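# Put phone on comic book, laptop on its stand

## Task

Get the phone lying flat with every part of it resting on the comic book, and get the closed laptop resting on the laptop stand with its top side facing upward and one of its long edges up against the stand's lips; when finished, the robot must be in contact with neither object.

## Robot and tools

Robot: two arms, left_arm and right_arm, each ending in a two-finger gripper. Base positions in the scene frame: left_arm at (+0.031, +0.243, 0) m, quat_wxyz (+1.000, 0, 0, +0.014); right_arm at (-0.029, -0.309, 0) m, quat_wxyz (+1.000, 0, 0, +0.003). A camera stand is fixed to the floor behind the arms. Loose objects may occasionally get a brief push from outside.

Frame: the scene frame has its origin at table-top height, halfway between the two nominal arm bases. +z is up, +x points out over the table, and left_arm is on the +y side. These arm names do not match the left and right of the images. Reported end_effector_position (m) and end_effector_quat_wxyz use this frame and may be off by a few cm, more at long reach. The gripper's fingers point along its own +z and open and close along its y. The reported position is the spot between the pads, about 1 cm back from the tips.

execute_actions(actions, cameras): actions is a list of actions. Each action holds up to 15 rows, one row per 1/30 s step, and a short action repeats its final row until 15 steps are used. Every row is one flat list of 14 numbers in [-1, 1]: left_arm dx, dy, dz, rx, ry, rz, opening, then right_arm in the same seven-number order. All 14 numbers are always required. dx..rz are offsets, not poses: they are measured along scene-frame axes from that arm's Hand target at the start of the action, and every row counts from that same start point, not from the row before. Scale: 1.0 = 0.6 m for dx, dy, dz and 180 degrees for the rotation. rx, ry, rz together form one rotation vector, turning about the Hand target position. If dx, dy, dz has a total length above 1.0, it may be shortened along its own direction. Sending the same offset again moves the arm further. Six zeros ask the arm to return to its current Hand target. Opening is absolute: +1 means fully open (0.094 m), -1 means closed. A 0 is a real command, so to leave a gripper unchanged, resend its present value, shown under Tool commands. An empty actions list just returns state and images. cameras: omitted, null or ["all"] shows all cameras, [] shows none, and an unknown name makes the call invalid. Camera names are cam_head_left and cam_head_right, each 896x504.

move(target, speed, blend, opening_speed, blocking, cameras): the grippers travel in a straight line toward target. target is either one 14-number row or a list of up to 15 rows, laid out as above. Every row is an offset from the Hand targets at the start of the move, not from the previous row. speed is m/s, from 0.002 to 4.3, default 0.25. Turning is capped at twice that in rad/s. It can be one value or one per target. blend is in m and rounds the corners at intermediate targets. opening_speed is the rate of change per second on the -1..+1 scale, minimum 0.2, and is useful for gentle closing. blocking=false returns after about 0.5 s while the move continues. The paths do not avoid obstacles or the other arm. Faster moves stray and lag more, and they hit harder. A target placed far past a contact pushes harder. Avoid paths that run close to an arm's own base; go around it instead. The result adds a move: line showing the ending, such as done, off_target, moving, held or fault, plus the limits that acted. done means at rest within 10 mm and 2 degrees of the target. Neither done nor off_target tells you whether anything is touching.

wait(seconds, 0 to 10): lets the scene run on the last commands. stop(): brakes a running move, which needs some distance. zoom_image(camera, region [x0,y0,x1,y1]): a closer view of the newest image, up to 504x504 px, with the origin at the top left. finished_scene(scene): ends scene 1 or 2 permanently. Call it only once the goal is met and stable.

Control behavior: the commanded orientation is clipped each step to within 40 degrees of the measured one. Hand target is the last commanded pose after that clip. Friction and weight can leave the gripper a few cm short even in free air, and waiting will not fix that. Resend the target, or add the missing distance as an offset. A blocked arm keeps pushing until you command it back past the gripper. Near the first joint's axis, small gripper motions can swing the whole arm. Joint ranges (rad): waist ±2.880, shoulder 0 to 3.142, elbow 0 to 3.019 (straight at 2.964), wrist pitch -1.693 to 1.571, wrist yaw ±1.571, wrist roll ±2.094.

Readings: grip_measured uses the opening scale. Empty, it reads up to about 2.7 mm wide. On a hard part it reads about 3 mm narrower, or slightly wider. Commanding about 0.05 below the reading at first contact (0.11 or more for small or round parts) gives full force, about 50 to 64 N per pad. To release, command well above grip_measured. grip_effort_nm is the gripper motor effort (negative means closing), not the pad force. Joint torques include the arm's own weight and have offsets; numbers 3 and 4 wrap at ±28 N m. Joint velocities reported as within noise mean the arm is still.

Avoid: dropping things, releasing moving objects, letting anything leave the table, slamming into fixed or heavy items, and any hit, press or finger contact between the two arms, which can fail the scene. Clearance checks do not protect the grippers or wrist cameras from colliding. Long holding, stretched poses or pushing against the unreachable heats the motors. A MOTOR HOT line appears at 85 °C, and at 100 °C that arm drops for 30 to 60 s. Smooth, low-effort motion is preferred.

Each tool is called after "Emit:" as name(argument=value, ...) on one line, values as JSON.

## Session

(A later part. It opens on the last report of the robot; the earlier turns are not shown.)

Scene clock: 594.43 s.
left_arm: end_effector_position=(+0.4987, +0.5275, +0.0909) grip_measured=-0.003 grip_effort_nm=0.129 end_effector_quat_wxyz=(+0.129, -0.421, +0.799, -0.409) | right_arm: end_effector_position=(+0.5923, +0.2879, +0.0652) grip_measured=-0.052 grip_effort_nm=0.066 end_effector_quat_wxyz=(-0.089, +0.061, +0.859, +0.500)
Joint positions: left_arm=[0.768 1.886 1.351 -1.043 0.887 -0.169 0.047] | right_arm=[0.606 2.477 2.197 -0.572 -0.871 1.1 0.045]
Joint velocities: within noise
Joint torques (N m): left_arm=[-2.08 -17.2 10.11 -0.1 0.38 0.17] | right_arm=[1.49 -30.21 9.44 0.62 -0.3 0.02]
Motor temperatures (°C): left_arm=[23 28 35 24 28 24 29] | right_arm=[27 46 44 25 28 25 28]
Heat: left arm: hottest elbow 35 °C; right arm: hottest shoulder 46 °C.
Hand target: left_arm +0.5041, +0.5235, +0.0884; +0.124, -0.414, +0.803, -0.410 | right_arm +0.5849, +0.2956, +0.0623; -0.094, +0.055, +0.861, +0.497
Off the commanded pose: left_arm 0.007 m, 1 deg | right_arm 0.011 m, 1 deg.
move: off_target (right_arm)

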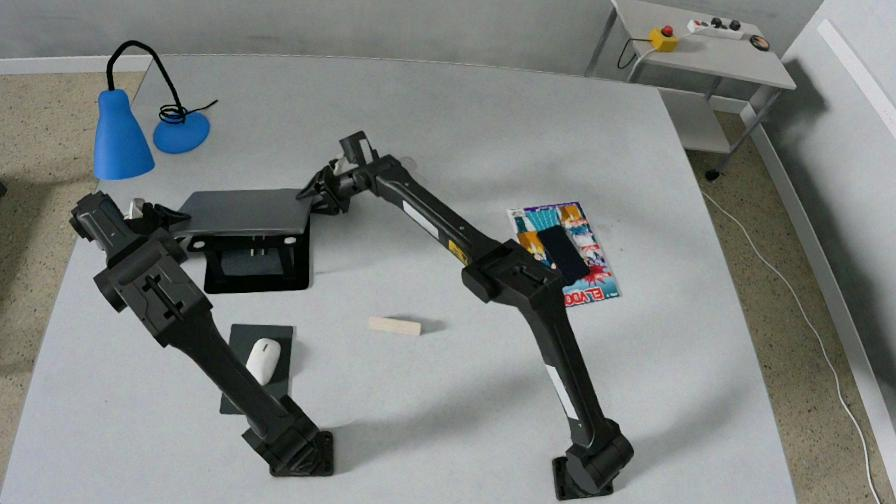

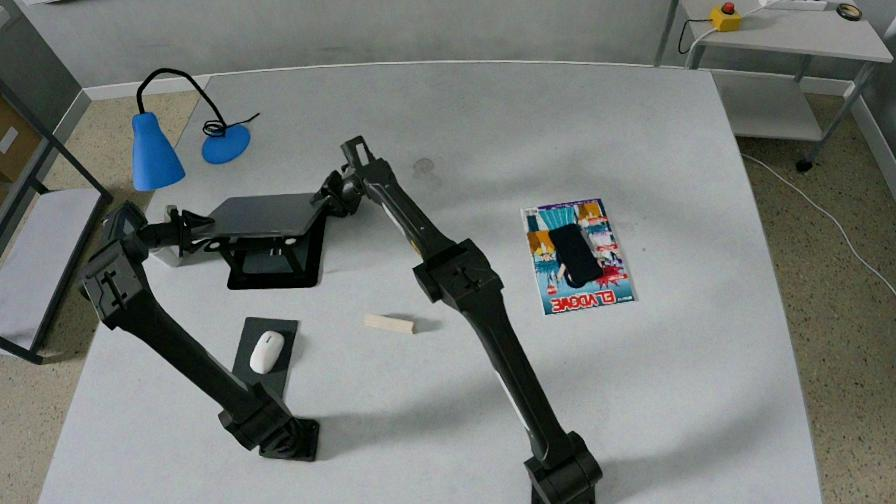

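Emit:
move(target=[[-0.103,0.085,0.035,0,0,0,0.0,0,-0.12,0.03,0,0,0,-0.05]], speed=0.05)

Emit:
zoom_image(camera="cam_head_left", region=[100, 140, 370, 310])

Emit:
zoom_image(camera="cam_head_right", region=[100, 140, 370, 310])

Scene clock: 604.23 s.
left_arm: end_effector_position=(+0.4541, +0.5448, +0.1072) grip_measured=-0.001 grip_effort_nm=0.071 end_effector_quat_wxyz=(+0.114, -0.401, +0.803, -0.425) | right_arm: end_effector_position=(+0.5833, +0.2317, +0.0673) grip_measured=-0.051 grip_effort_nm=0.046 end_effector_quat_wxyz=(-0.098, +0.055, +0.862, +0.495)
Joint positions: left_arm=[0.856 1.886 1.385 -1.273 0.895 0.055 0.047] | right_arm=[0.549 2.373 2.019 -0.588 -0.918 1.001 0.045]
Joint velocities: within noise
Joint torques (N m): left_arm=[2.2 -18.37 12.05 -0.54 -0.51 0.18] | right_arm=[-0.09 -31.27 7.61 0.62 -0.43 0.01]
Motor temperatures (°C): left_arm=[23 28 35 24 28 24 29] | right_arm=[27 46 44 25 28 24 27]
Heat: left arm: hottest elbow 35 °C; right arm: hottest shoulder 46 °C.
Hand target: left_arm +0.4424, +0.5745, +0.1095; +0.124, -0.414, +0.804, -0.410 | right_arm +0.5849, +0.2236, +0.0803; -0.094, +0.055, +0.861, +0.497
Off the commanded pose: left_arm 0.032 m, 3 deg | right_arm 0.015 m, 1 deg.
move: off_target (left_arm, right_arm)

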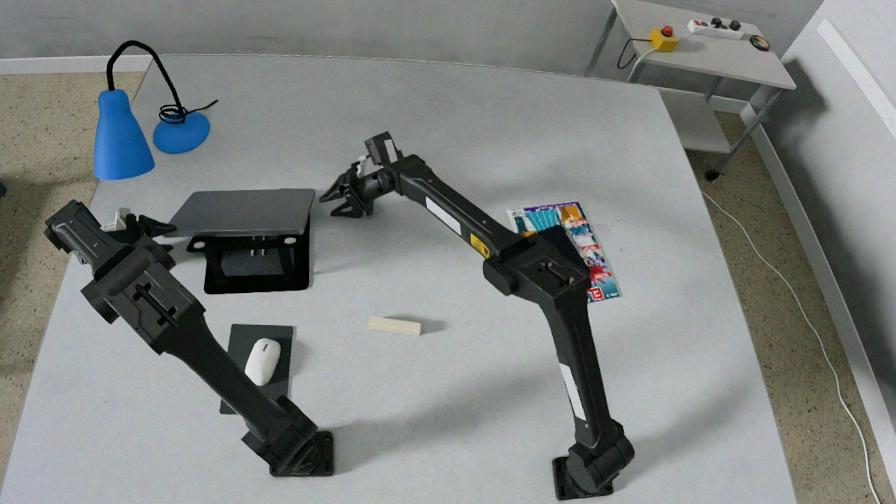

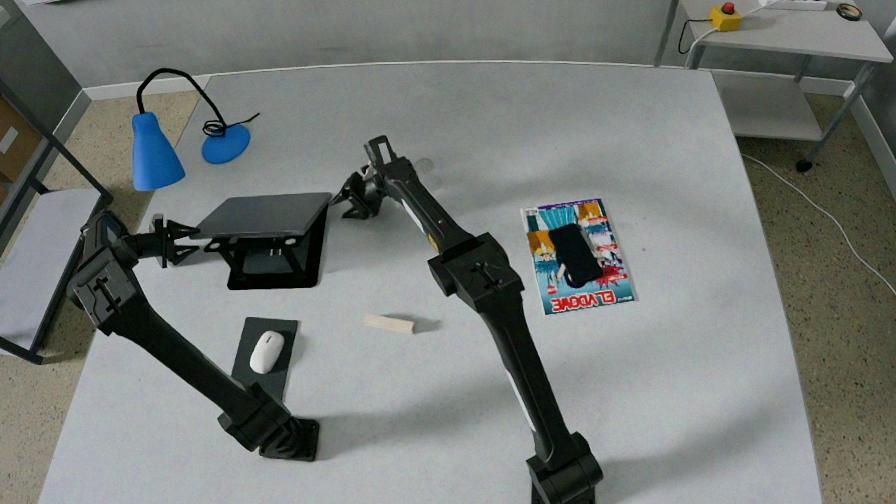

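Scaled by 1.867.

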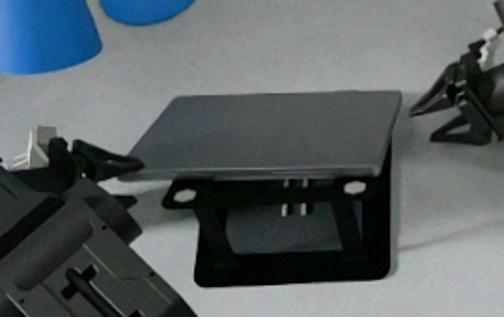

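Scaled by 1.867.

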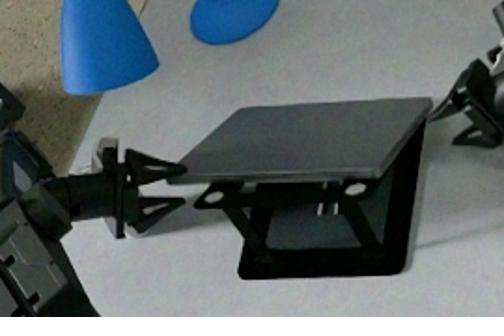

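Emit:
move(target=[[-0.12,0.0,0.05,0,0,0,0.0,0,-0.12,0.1,0,0,0,-0.05]], speed=0.07)

Emit:
zoom_image(camera="cam_head_left", region=[100, 140, 370, 310])

Emit:
zoom_image(camera="cam_head_right", region=[100, 140, 370, 310])

Scene clock: 609.53 s.
left_arm: end_effector_position=(+0.3774, +0.5757, +0.1303) grip_measured=-0.001 grip_effort_nm=0.066 end_effector_quat_wxyz=(+0.119, -0.414, +0.803, -0.413) | right_arm: end_effector_position=(+0.5859, +0.1601, +0.1327) grip_measured=-0.051 grip_effort_nm=0.051 end_effector_quat_wxyz=(-0.095, +0.054, +0.861, +0.496)
Joint positions: left_arm=[1.011 1.824 1.362 -1.439 0.84 0.236 0.047] | right_arm=[0.461 2.223 1.935 -0.747 -0.966 0.877 0.045]
Joint velocities: within noise
Joint torques (N m): left_arm=[-0.56 -20.42 7.83 -0.54 0.32 0.16] | right_arm=[-0.09 -29.74 7.43 0.49 -0.46 0.03]
Motor temperatures (°C): left_arm=[23 28 35 24 27 24 29] | right_arm=[27 47 43 25 28 24 27]
Heat: left arm: hottest elbow 35 °C; right arm: hottest shoulder 47 °C.
Hand target: left_arm +0.3703, +0.5745, +0.1394; +0.124, -0.414, +0.803, -0.410 | right_arm +0.5850, +0.1516, +0.1404; -0.093, +0.055, +0.861, +0.497
Off the commanded pose: left_arm 0.012 m, 1 deg | right_arm 0.011 m, 0 deg.
move: off_target (left_arm, right_arm)

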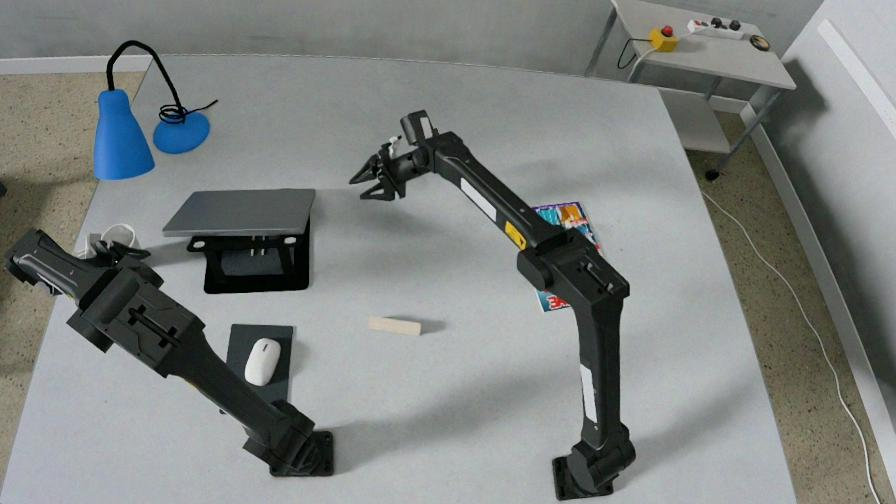

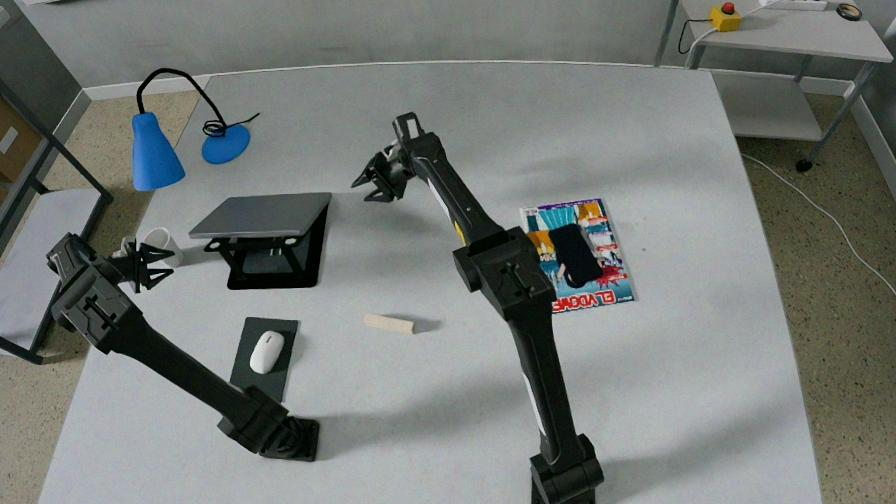

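Scaled by 1.867.

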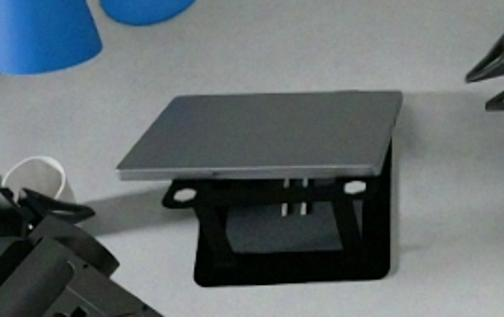

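Scaled by 1.867.

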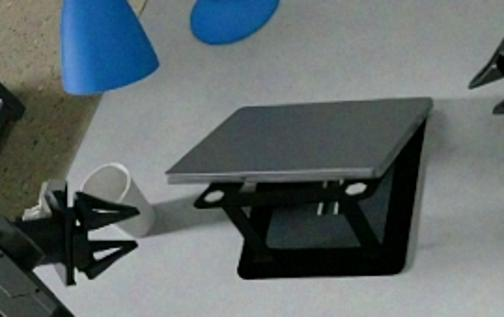

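Emit:
zoom_image(camera="cam_head_left", region=[160, 170, 330, 260])

Emit:
zoom_image(camera="cam_head_right", region=[180, 170, 350, 260])

Emit:
zoom_image(camera="cam_head_left", region=[260, 180, 330, 220])

Emit:
zoom_image(camera="cam_head_right", region=[280, 180, 350, 220])

Scaled by 2.965.

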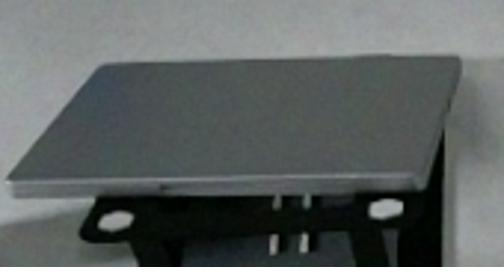

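Scaled by 2.965.

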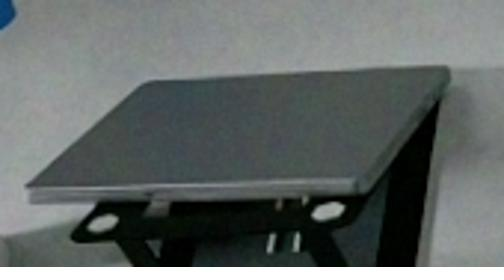

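Scaled by 7.200.

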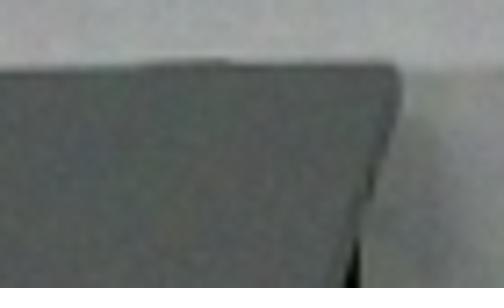

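Scaled by 7.200.

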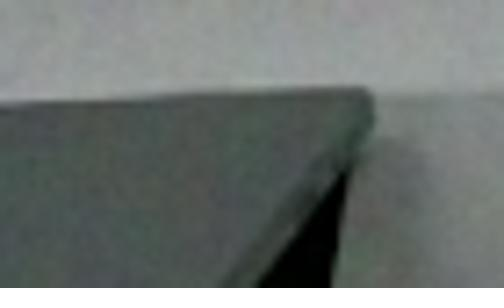

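Emit:
move(target=[0.1,-0.29,0.135,0.28,0.085,-0.283,1,-0.25,-0.3,0.2,0,0,0,-0.05], speed=0.2, opening_speed=0.8)

Scene clock: 648.43 s.
left_arm: end_effector_position=(+0.4284, +0.4038, +0.2054) grip_measured=+0.998 grip_effort_nm=0.125 end_effector_quat_wxyz=(-0.013, -0.008, +1.000, -0.005) | right_arm: end_effector_position=(+0.4387, -0.0211, +0.2592) grip_measured=-0.051 grip_effort_nm=0.046 end_effector_quat_wxyz=(-0.094, +0.052, +0.861, +0.497)
Joint positions: left_arm=[0.357 1.49 1.331 -1.44 0 0.369 0.094] | right_arm=[0.271 1.638 1.406 -1.079 -1.04 0.545 0.045]
Joint velocities: within noise
Joint torques (N m): left_arm=[-2.02 -16.21 11.54 -0.01 -0.09 0.11] | right_arm=[-0.21 -19.14 7.31 0.16 -0.54 0.06]
Motor temperatures (°C): left_arm=[23 29 34 24 27 24 28] | right_arm=[26 47 40 25 27 24 26]
Heat: left arm: hottest elbow 34 °C; right arm: hottest shoulder 47 °C.
Hand target: left_arm +0.4303, +0.4004, +0.2205; -0.001, +0.001, +1.000, +0.001 | right_arm +0.4349, -0.0283, +0.2605; -0.094, +0.055, +0.861, +0.497
Off the commanded pose: left_arm 0.015 m, 2 deg | right_arm 0.008 m, 0 deg.
move: off_target (left_arm)

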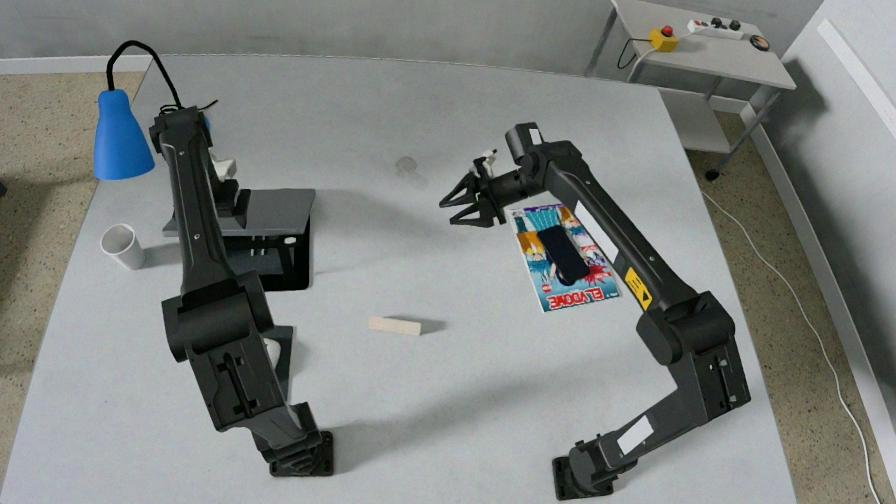

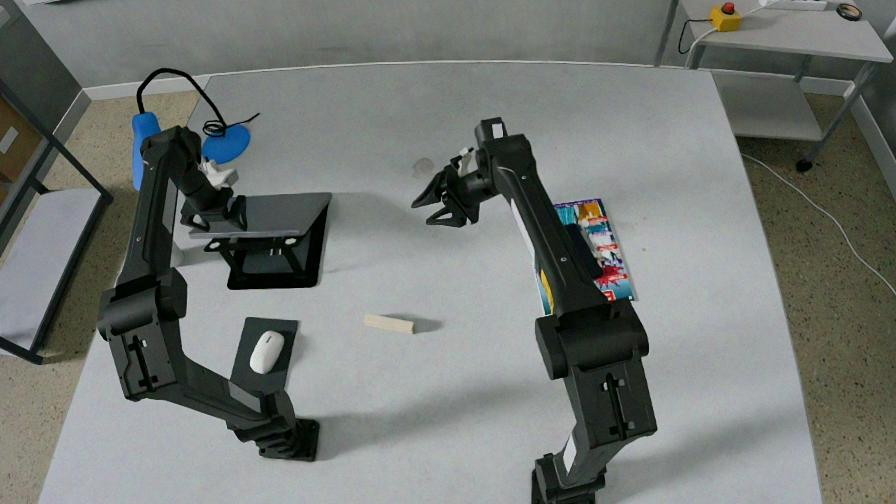

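Emit:
move(target=[-0.02,0,-0.165,0,0,0,1,0,0,0,0,0,0,-0.05], speed=0.12)

Emit:
zoom_image(camera="cam_head_left", region=[140, 140, 340, 310])

Emit:
zoom_image(camera="cam_head_right", region=[140, 140, 340, 310])

Scene clock: 654.23 s.
left_arm: end_effector_position=(+0.4319, +0.4041, +0.1437) grip_measured=+0.998 grip_effort_nm=0.129 end_effector_quat_wxyz=(+0.025, -0.005, +1.000, +0.007) | right_arm: end_effector_position=(+0.4386, -0.0211, +0.2592) grip_measured=-0.051 grip_effort_nm=0.051 end_effector_quat_wxyz=(-0.094, +0.051, +0.861, +0.497)
Joint positions: left_arm=[0.357 1.487 1.161 -1.193 0.006 0.375 0.094] | right_arm=[0.271 1.638 1.406 -1.079 -1.04 0.545 0.045]
Joint velocities: within noise
Joint torques (N m): left_arm=[-2.02 -12.28 6 0.32 -0.3 0.1] | right_arm=[-0.26 -19.25 7.39 0.16 -0.54 0.03]
Motor temperatures (°C): left_arm=[23 29 34 24 27 24 28] | right_arm=[26 47 40 25 27 24 26]
Heat: left arm: hottest elbow 34 °C; right arm: hottest shoulder 47 °C.
Hand target: left_arm +0.4182, +0.4004, +0.1214; -0.001, +0.001, +1.000, +0.001 | right_arm +0.4349, -0.0283, +0.2605; -0.094, +0.055, +0.861, +0.497
Off the commanded pose: left_arm 0.026 m, 3 deg | right_arm 0.008 m, 0 deg.
move: off_target (left_arm)

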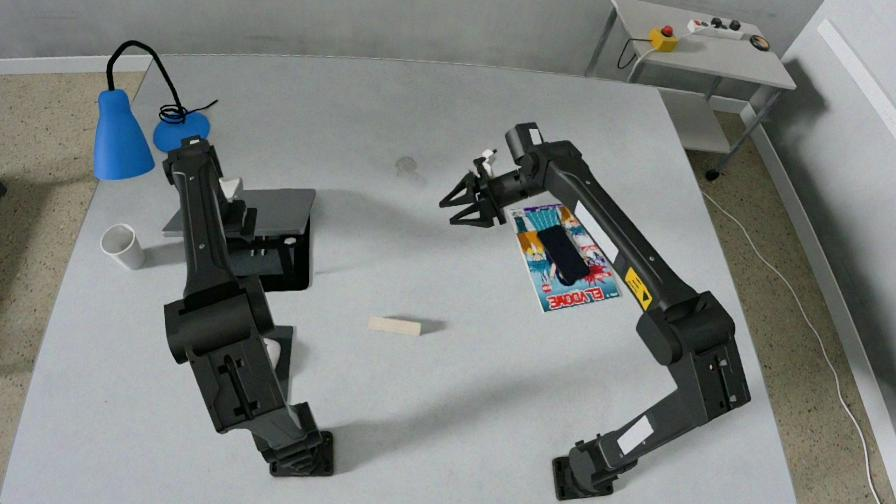

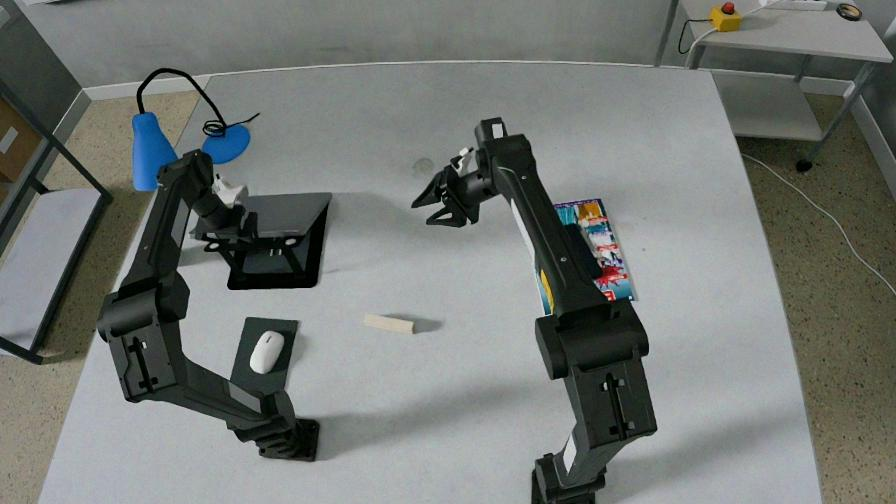

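Scaled by 2.520.

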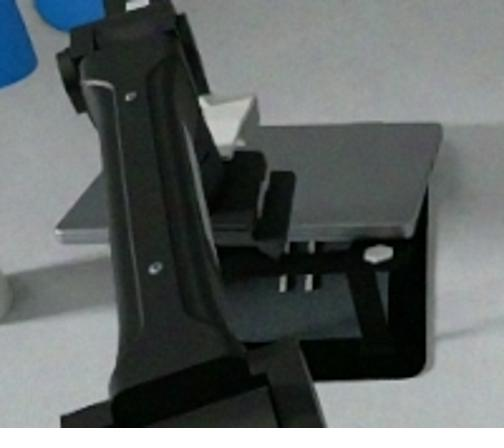

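Scaled by 2.520.

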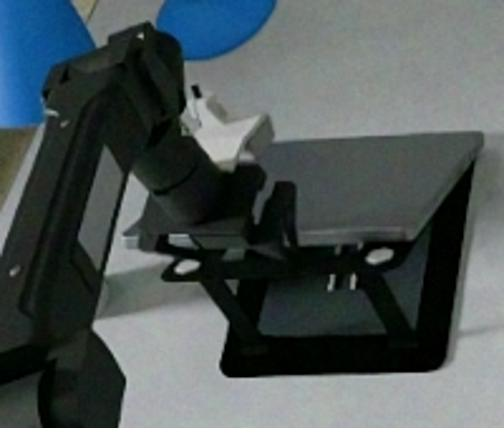

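Emit:
move(target=[-0.02,0,-0.03,0,0,0,1,0,0,0,0,0,0,-0.05], speed=0.1)

Emit:
zoom_image(camera="cam_head_left", region=[140, 140, 340, 310])

Emit:
zoom_image(camera="cam_head_right", region=[180, 180, 310, 290])

Scene clock: 659.37 s.
left_arm: end_effector_position=(+0.4303, +0.4030, +0.1435) grip_measured=+0.998 grip_effort_nm=0.125 end_effector_quat_wxyz=(+0.049, -0.005, +0.999, +0.015) | right_arm: end_effector_position=(+0.4386, -0.0211, +0.2592) grip_measured=-0.051 grip_effort_nm=0.046 end_effector_quat_wxyz=(-0.094, +0.051, +0.861, +0.497)
Joint positions: left_arm=[0.357 1.451 1.119 -1.136 0.008 0.375 0.094] | right_arm=[0.271 1.638 1.406 -1.079 -1.04 0.545 0.045]
Joint velocities: within noise
Joint torques (N m): left_arm=[-0.44 -10.58 4.75 0.5 -0.35 0.25] | right_arm=[-0.21 -19.25 7.39 0.17 -0.54 0.03]
Motor temperatures (°C): left_arm=[23 29 34 24 27 24 28] | right_arm=[26 47 40 25 27 24 26]
Heat: left arm: hottest elbow 34 °C; right arm: hottest shoulder 47 °C.
Hand target: left_arm +0.4063, +0.4004, +0.1035; -0.001, +0.001, +1.000, +0.001 | right_arm +0.4349, -0.0283, +0.2605; -0.094, +0.055, +0.861, +0.497
Off the commanded pose: left_arm 0.047 m, 6 deg | right_arm 0.008 m, 0 deg.
move: off_target (left_arm)

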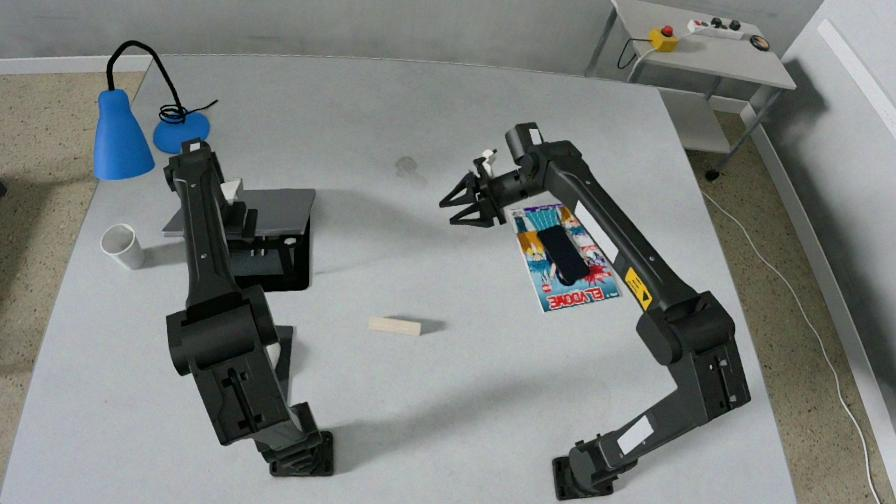

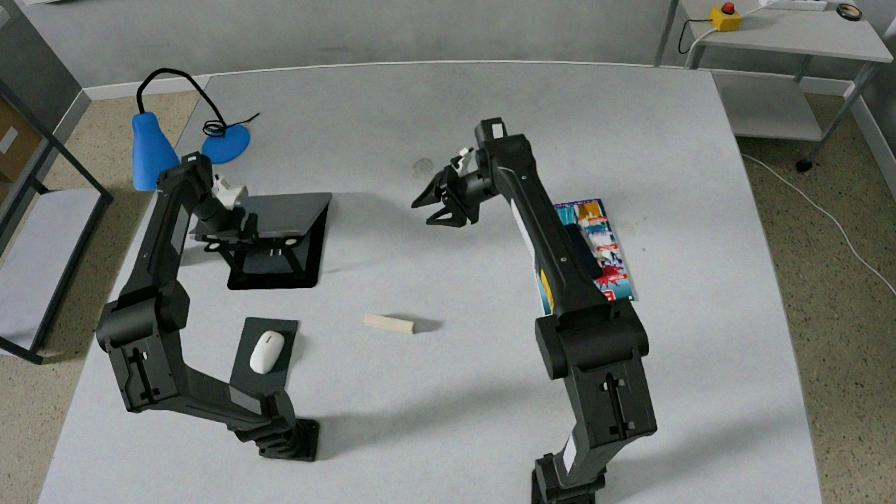

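Scaled by 2.520.

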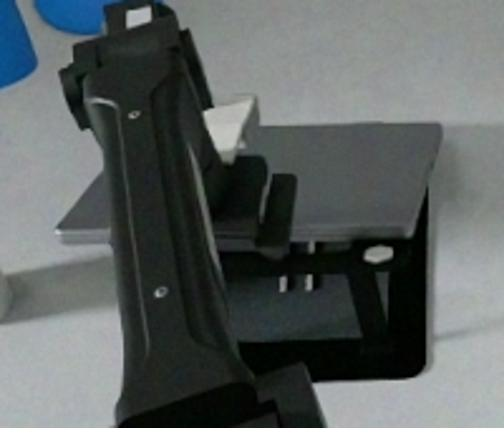

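Scaled by 3.877.

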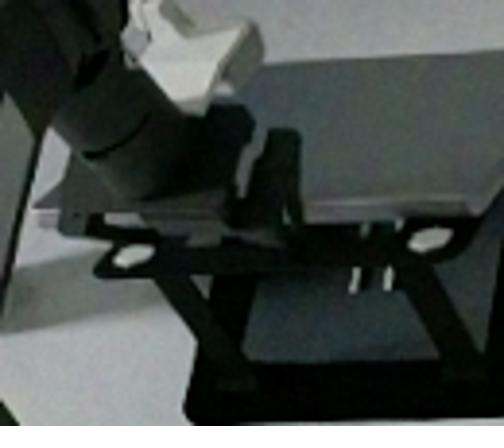

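Emit:
move(target=[0.023,0,0.09,0,0,0,1,0,0,0,0,0,0,-0.05], speed=0.08)

Emit:
zoom_image(camera="cam_head_left", region=[140, 180, 340, 310])

Emit:
zoom_image(camera="cam_head_right", region=[180, 180, 310, 290])

Scene clock: 664.57 s.
left_arm: end_effector_position=(+0.4112, +0.3961, +0.1538) grip_measured=+0.998 grip_effort_nm=0.125 end_effector_quat_wxyz=(+0.003, -0.004, +1.000, +0.000) | right_arm: end_effector_position=(+0.4386, -0.0211, +0.2592) grip_measured=-0.051 grip_effort_nm=0.046 end_effector_quat_wxyz=(-0.094, +0.051, +0.861, +0.497)
Joint positions: left_arm=[0.357 1.451 1.151 -1.266 0.003 0.378 0.094] | right_arm=[0.271 1.638 1.406 -1.079 -1.04 0.544 0.045]
Joint velocities: within noise
Joint torques (N m): left_arm=[-1.79 -11.63 13.18 -0.1 -0.24 0.11] | right_arm=[-0.21 -19.31 7.39 0.14 -0.55 0.03]
Motor temperatures (°C): left_arm=[23 28 34 24 27 24 28] | right_arm=[26 46 40 25 27 24 26]
Heat: left arm: hottest elbow 34 °C; right arm: hottest shoulder 46 °C.
Hand target: left_arm +0.4201, +0.4004, +0.1574; -0.001, +0.001, +1.000, +0.001 | right_arm +0.4349, -0.0283, +0.2605; -0.094, +0.055, +0.861, +0.497
Off the commanded pose: left_arm 0.011 m, 1 deg | right_arm 0.008 m, 0 deg.
move: off_target (left_arm)

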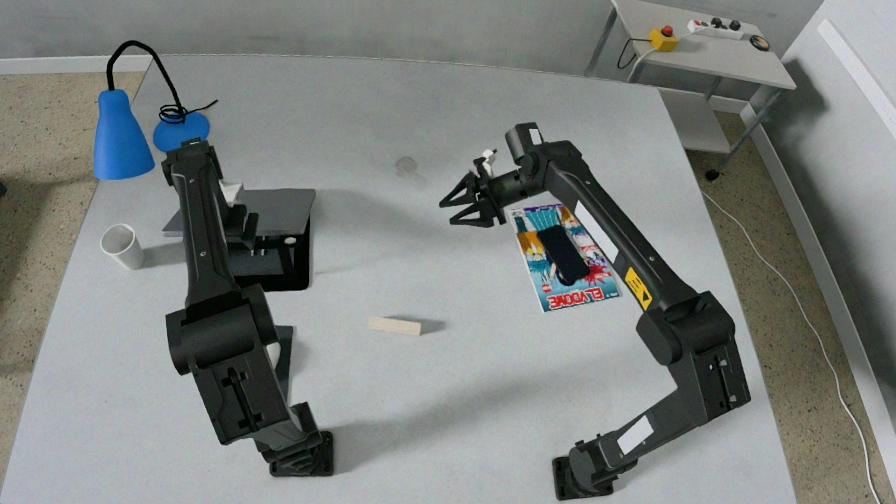

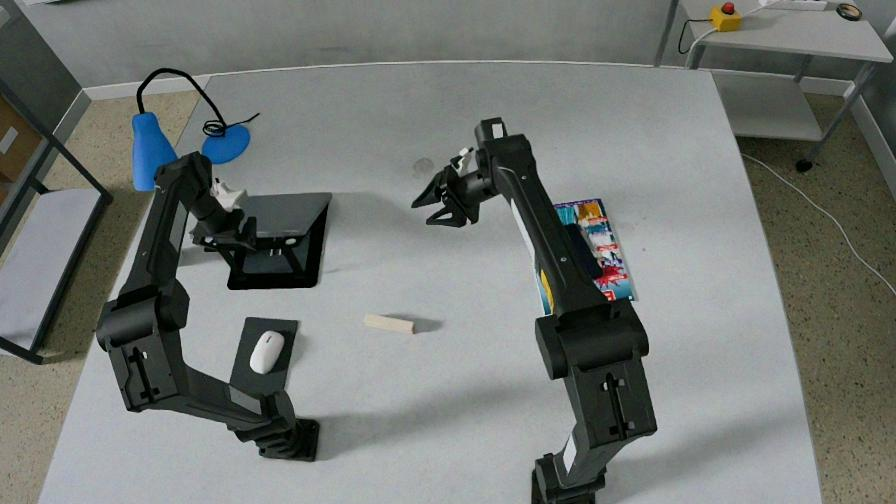

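Scaled by 2.520.

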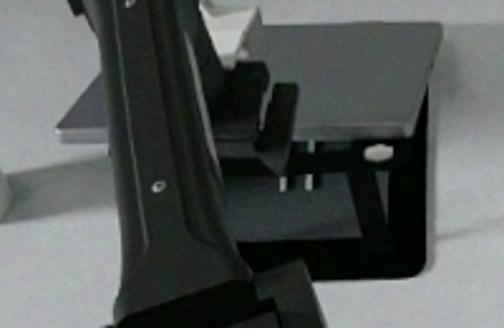

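Scaled by 3.877.

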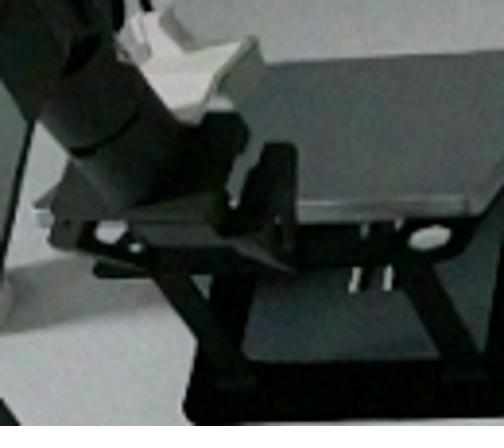

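Emit:
move(target=[0.055,0.005,-0.003,0,0,0,1,0,0,0,0,0,0,-0.05], speed=0.04)

Emit:
zoom_image(camera="cam_head_left", region=[140, 180, 340, 310])

Emit:
zoom_image(camera="cam_head_right", region=[180, 180, 310, 290])

Scene clock: 668.57 s.
left_arm: end_effector_position=(+0.4327, +0.4010, +0.1441) grip_measured=+0.998 grip_effort_nm=0.120 end_effector_quat_wxyz=(-0.013, -0.003, +1.000, -0.007) | right_arm: end_effector_position=(+0.4386, -0.0211, +0.2592) grip_measured=-0.051 grip_effort_nm=0.046 end_effector_quat_wxyz=(-0.094, +0.051, +0.861, +0.497)
Joint positions: left_arm=[0.349 1.536 1.218 -1.283 0.003 0.372 0.094] | right_arm=[0.271 1.638 1.406 -1.079 -1.04 0.544 0.045]
Joint velocities: within noise
Joint torques (N m): left_arm=[-2.08 -12.69 15.09 -0.1 -0.2 -0.04] | right_arm=[-0.26 -19.25 7.41 0.14 -0.54 0.03]
Motor temperatures (°C): left_arm=[23 28 35 24 27 24 28] | right_arm=[26 46 40 25 27 24 26]
Heat: left arm: hottest elbow 35 °C; right arm: hottest shoulder 46 °C.
Hand target: left_arm +0.4531, +0.4034, +0.1557; -0.001, +0.001, +1.000, +0.001 | right_arm +0.4349, -0.0283, +0.2605; -0.094, +0.055, +0.861, +0.497
Off the commanded pose: left_arm 0.024 m, 2 deg | right_arm 0.008 m, 0 deg.
move: off_target (left_arm)

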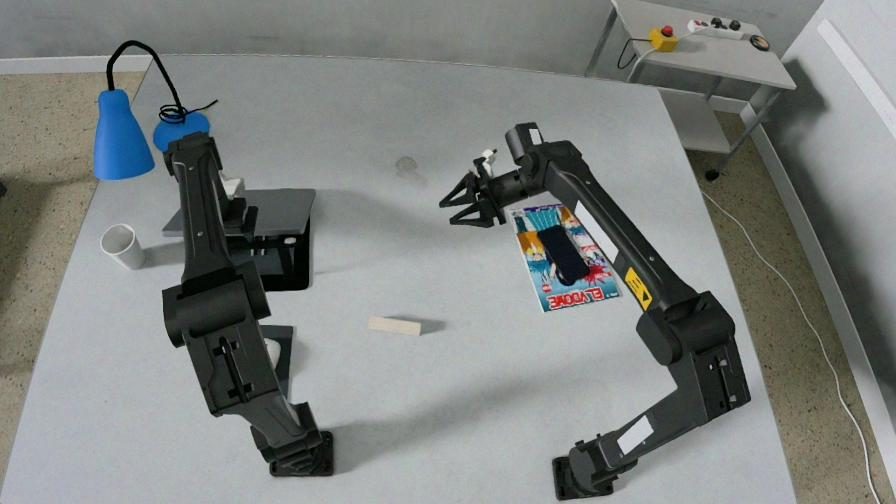

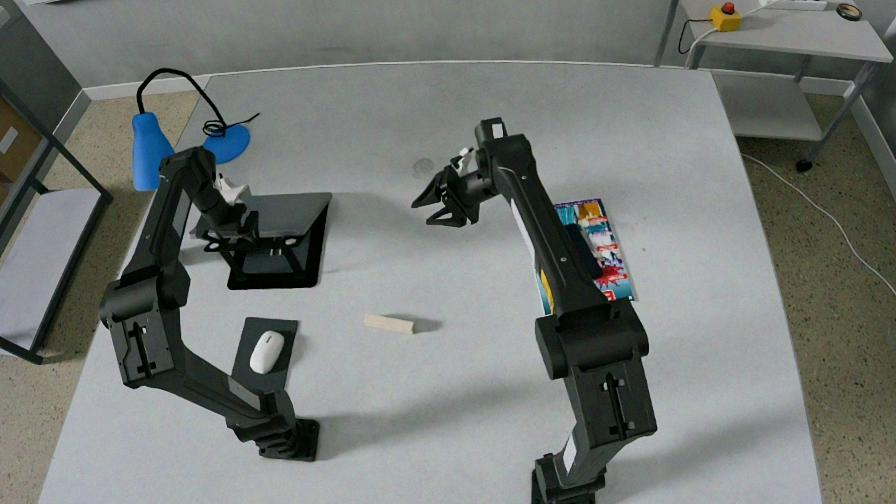

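Scaled by 2.520.

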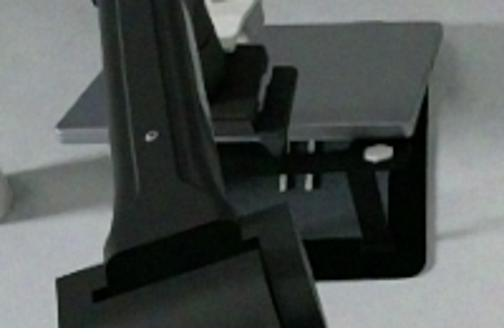

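Scaled by 3.877.

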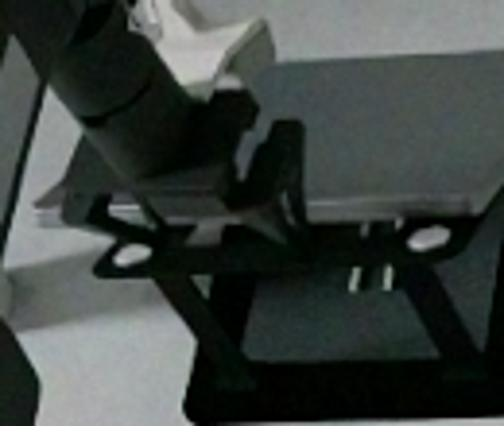

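Emit:
move(target=[0.04,0.0,0.003,0,0,0,1,0,0,0,0,0,0,-0.05], speed=0.04)

Emit:
zoom_image(camera="cam_head_left", region=[140, 180, 340, 310])

Emit:
zoom_image(camera="cam_head_right", region=[180, 180, 310, 290])

Scene clock: 671.60 s.
left_arm: end_effector_position=(+0.4506, +0.4010, +0.1382) grip_measured=+0.998 grip_effort_nm=0.120 end_effector_quat_wxyz=(-0.024, -0.003, +1.000, -0.009) | right_arm: end_effector_position=(+0.4386, -0.0211, +0.2592) grip_measured=-0.051 grip_effort_nm=0.046 end_effector_quat_wxyz=(-0.094, +0.051, +0.861, +0.497)
Joint positions: left_arm=[0.333 1.596 1.272 -1.297 -0.001 0.354 0.094] | right_arm=[0.271 1.638 1.406 -1.079 -1.04 0.544 0.045]
Joint velocities: within noise
Joint torques (N m): left_arm=[-3.02 -13.86 16.43 -0.08 -0.08 -0.06] | right_arm=[-0.32 -19.37 7.41 0.14 -0.54 0.03]
Motor temperatures (°C): left_arm=[23 28 35 24 27 24 28] | right_arm=[26 46 40 25 27 24 26]
Heat: left arm: hottest elbow 35 °C; right arm: hottest shoulder 46 °C.
Hand target: left_arm +0.4772, +0.4035, +0.1574; -0.001, +0.001, +1.000, +0.001 | right_arm +0.4349, -0.0283, +0.2605; -0.094, +0.055, +0.861, +0.497
Off the commanded pose: left_arm 0.033 m, 3 deg | right_arm 0.008 m, 0 deg.
move: off_target (left_arm)

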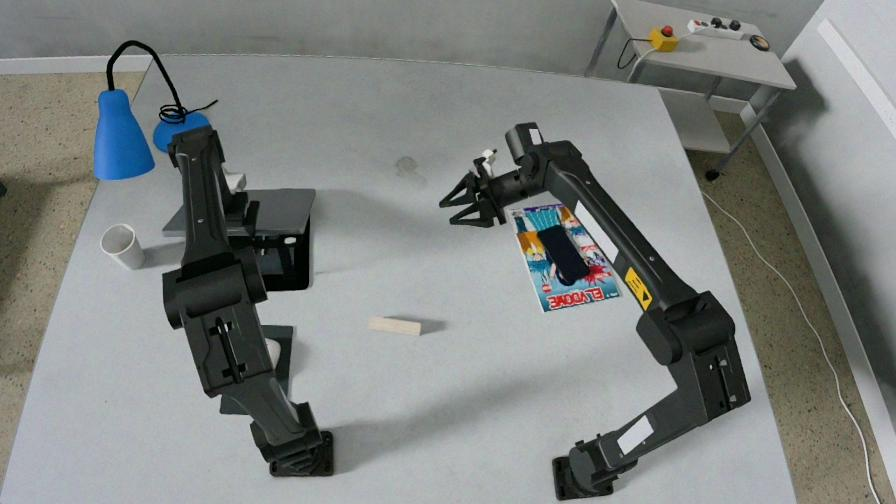

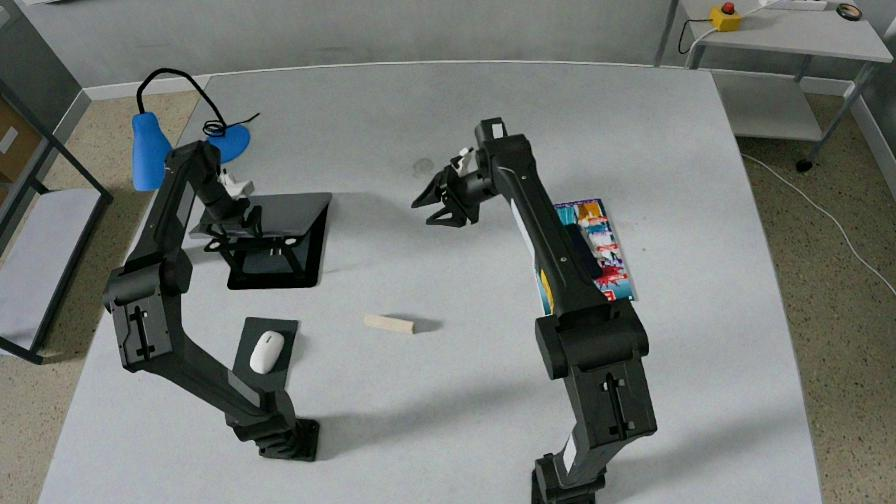

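Scaled by 2.520.

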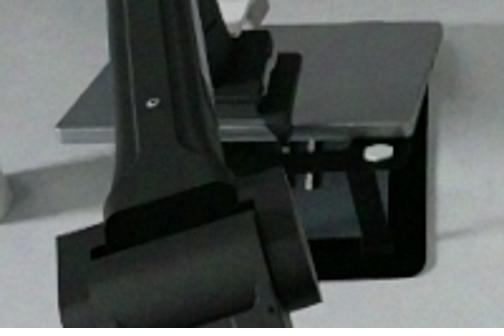

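Scaled by 3.877.

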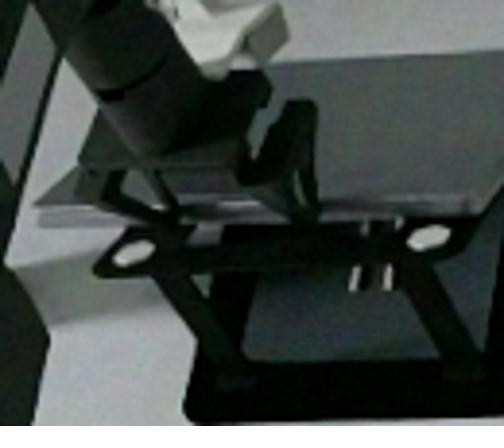

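Emit:
move(target=[0.035,0.0,0.0,0,0,0,1,0,0,0,0,0,0,-0.05], speed=0.04)

Emit:
zoom_image(camera="cam_head_left", region=[140, 180, 340, 310])

Emit:
zoom_image(camera="cam_head_right", region=[180, 180, 310, 290])

Scene clock: 675.80 s.
left_arm: end_effector_position=(+0.4528, +0.4008, +0.1386) grip_measured=+0.998 grip_effort_nm=0.125 end_effector_quat_wxyz=(-0.045, -0.006, +0.999, -0.012) | right_arm: end_effector_position=(+0.4386, -0.0211, +0.2592) grip_measured=-0.051 grip_effort_nm=0.046 end_effector_quat_wxyz=(-0.094, +0.051, +0.861, +0.497)
Joint positions: left_arm=[0.328 1.627 1.309 -1.345 -0.008 0.344 0.094] | right_arm=[0.271 1.638 1.406 -1.079 -1.04 0.544 0.045]
Joint velocities: within noise
Joint torques (N m): left_arm=[-3.78 -13.1 18.07 1.06 0.22 -0.05] | right_arm=[-0.21 -19.25 7.38 0.14 -0.54 0.03]
Motor temperatures (°C): left_arm=[23 28 36 24 27 24 28] | right_arm=[26 46 40 25 27 24 26]
Heat: left arm: hottest elbow 36 °C; right arm: hottest shoulder 46 °C.
Hand target: left_arm +0.4981, +0.4034, +0.1575; -0.001, +0.001, +1.000, +0.002 | right_arm +0.4349, -0.0283, +0.2605; -0.094, +0.055, +0.861, +0.497
Off the commanded pose: left_arm 0.049 m, 5 deg | right_arm 0.008 m, 0 deg.
move: off_target (left_arm)

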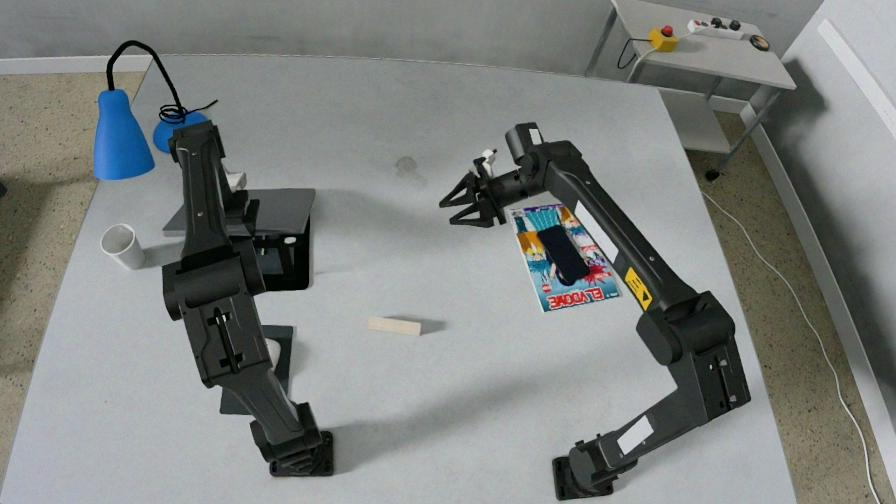

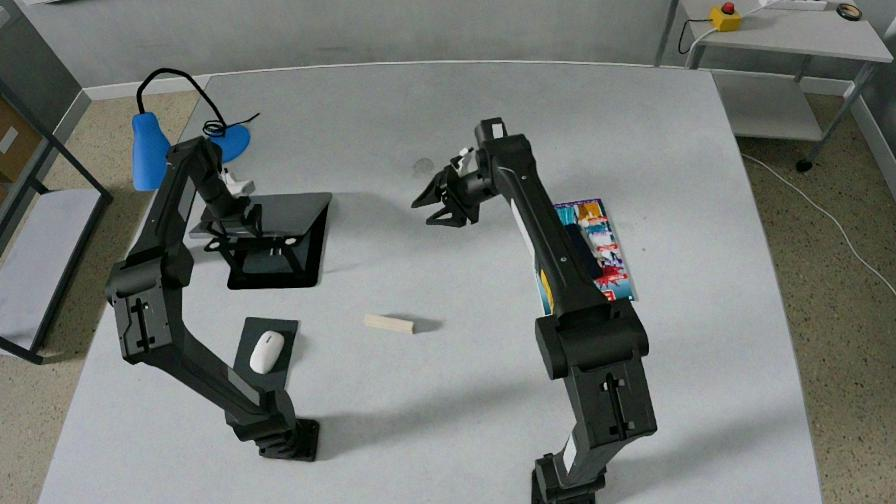

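Scaled by 2.520.

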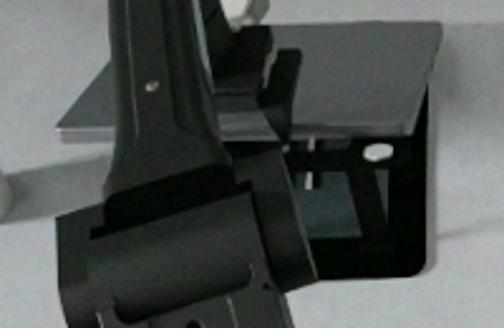

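Scaled by 3.877.

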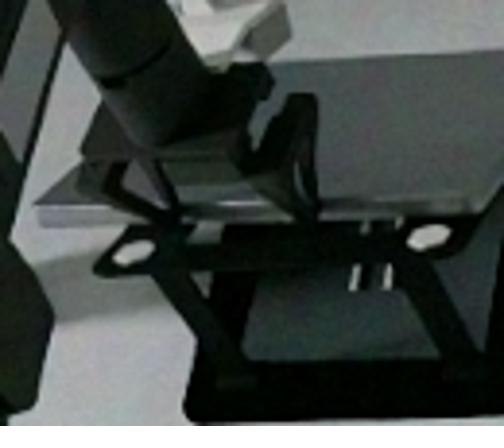

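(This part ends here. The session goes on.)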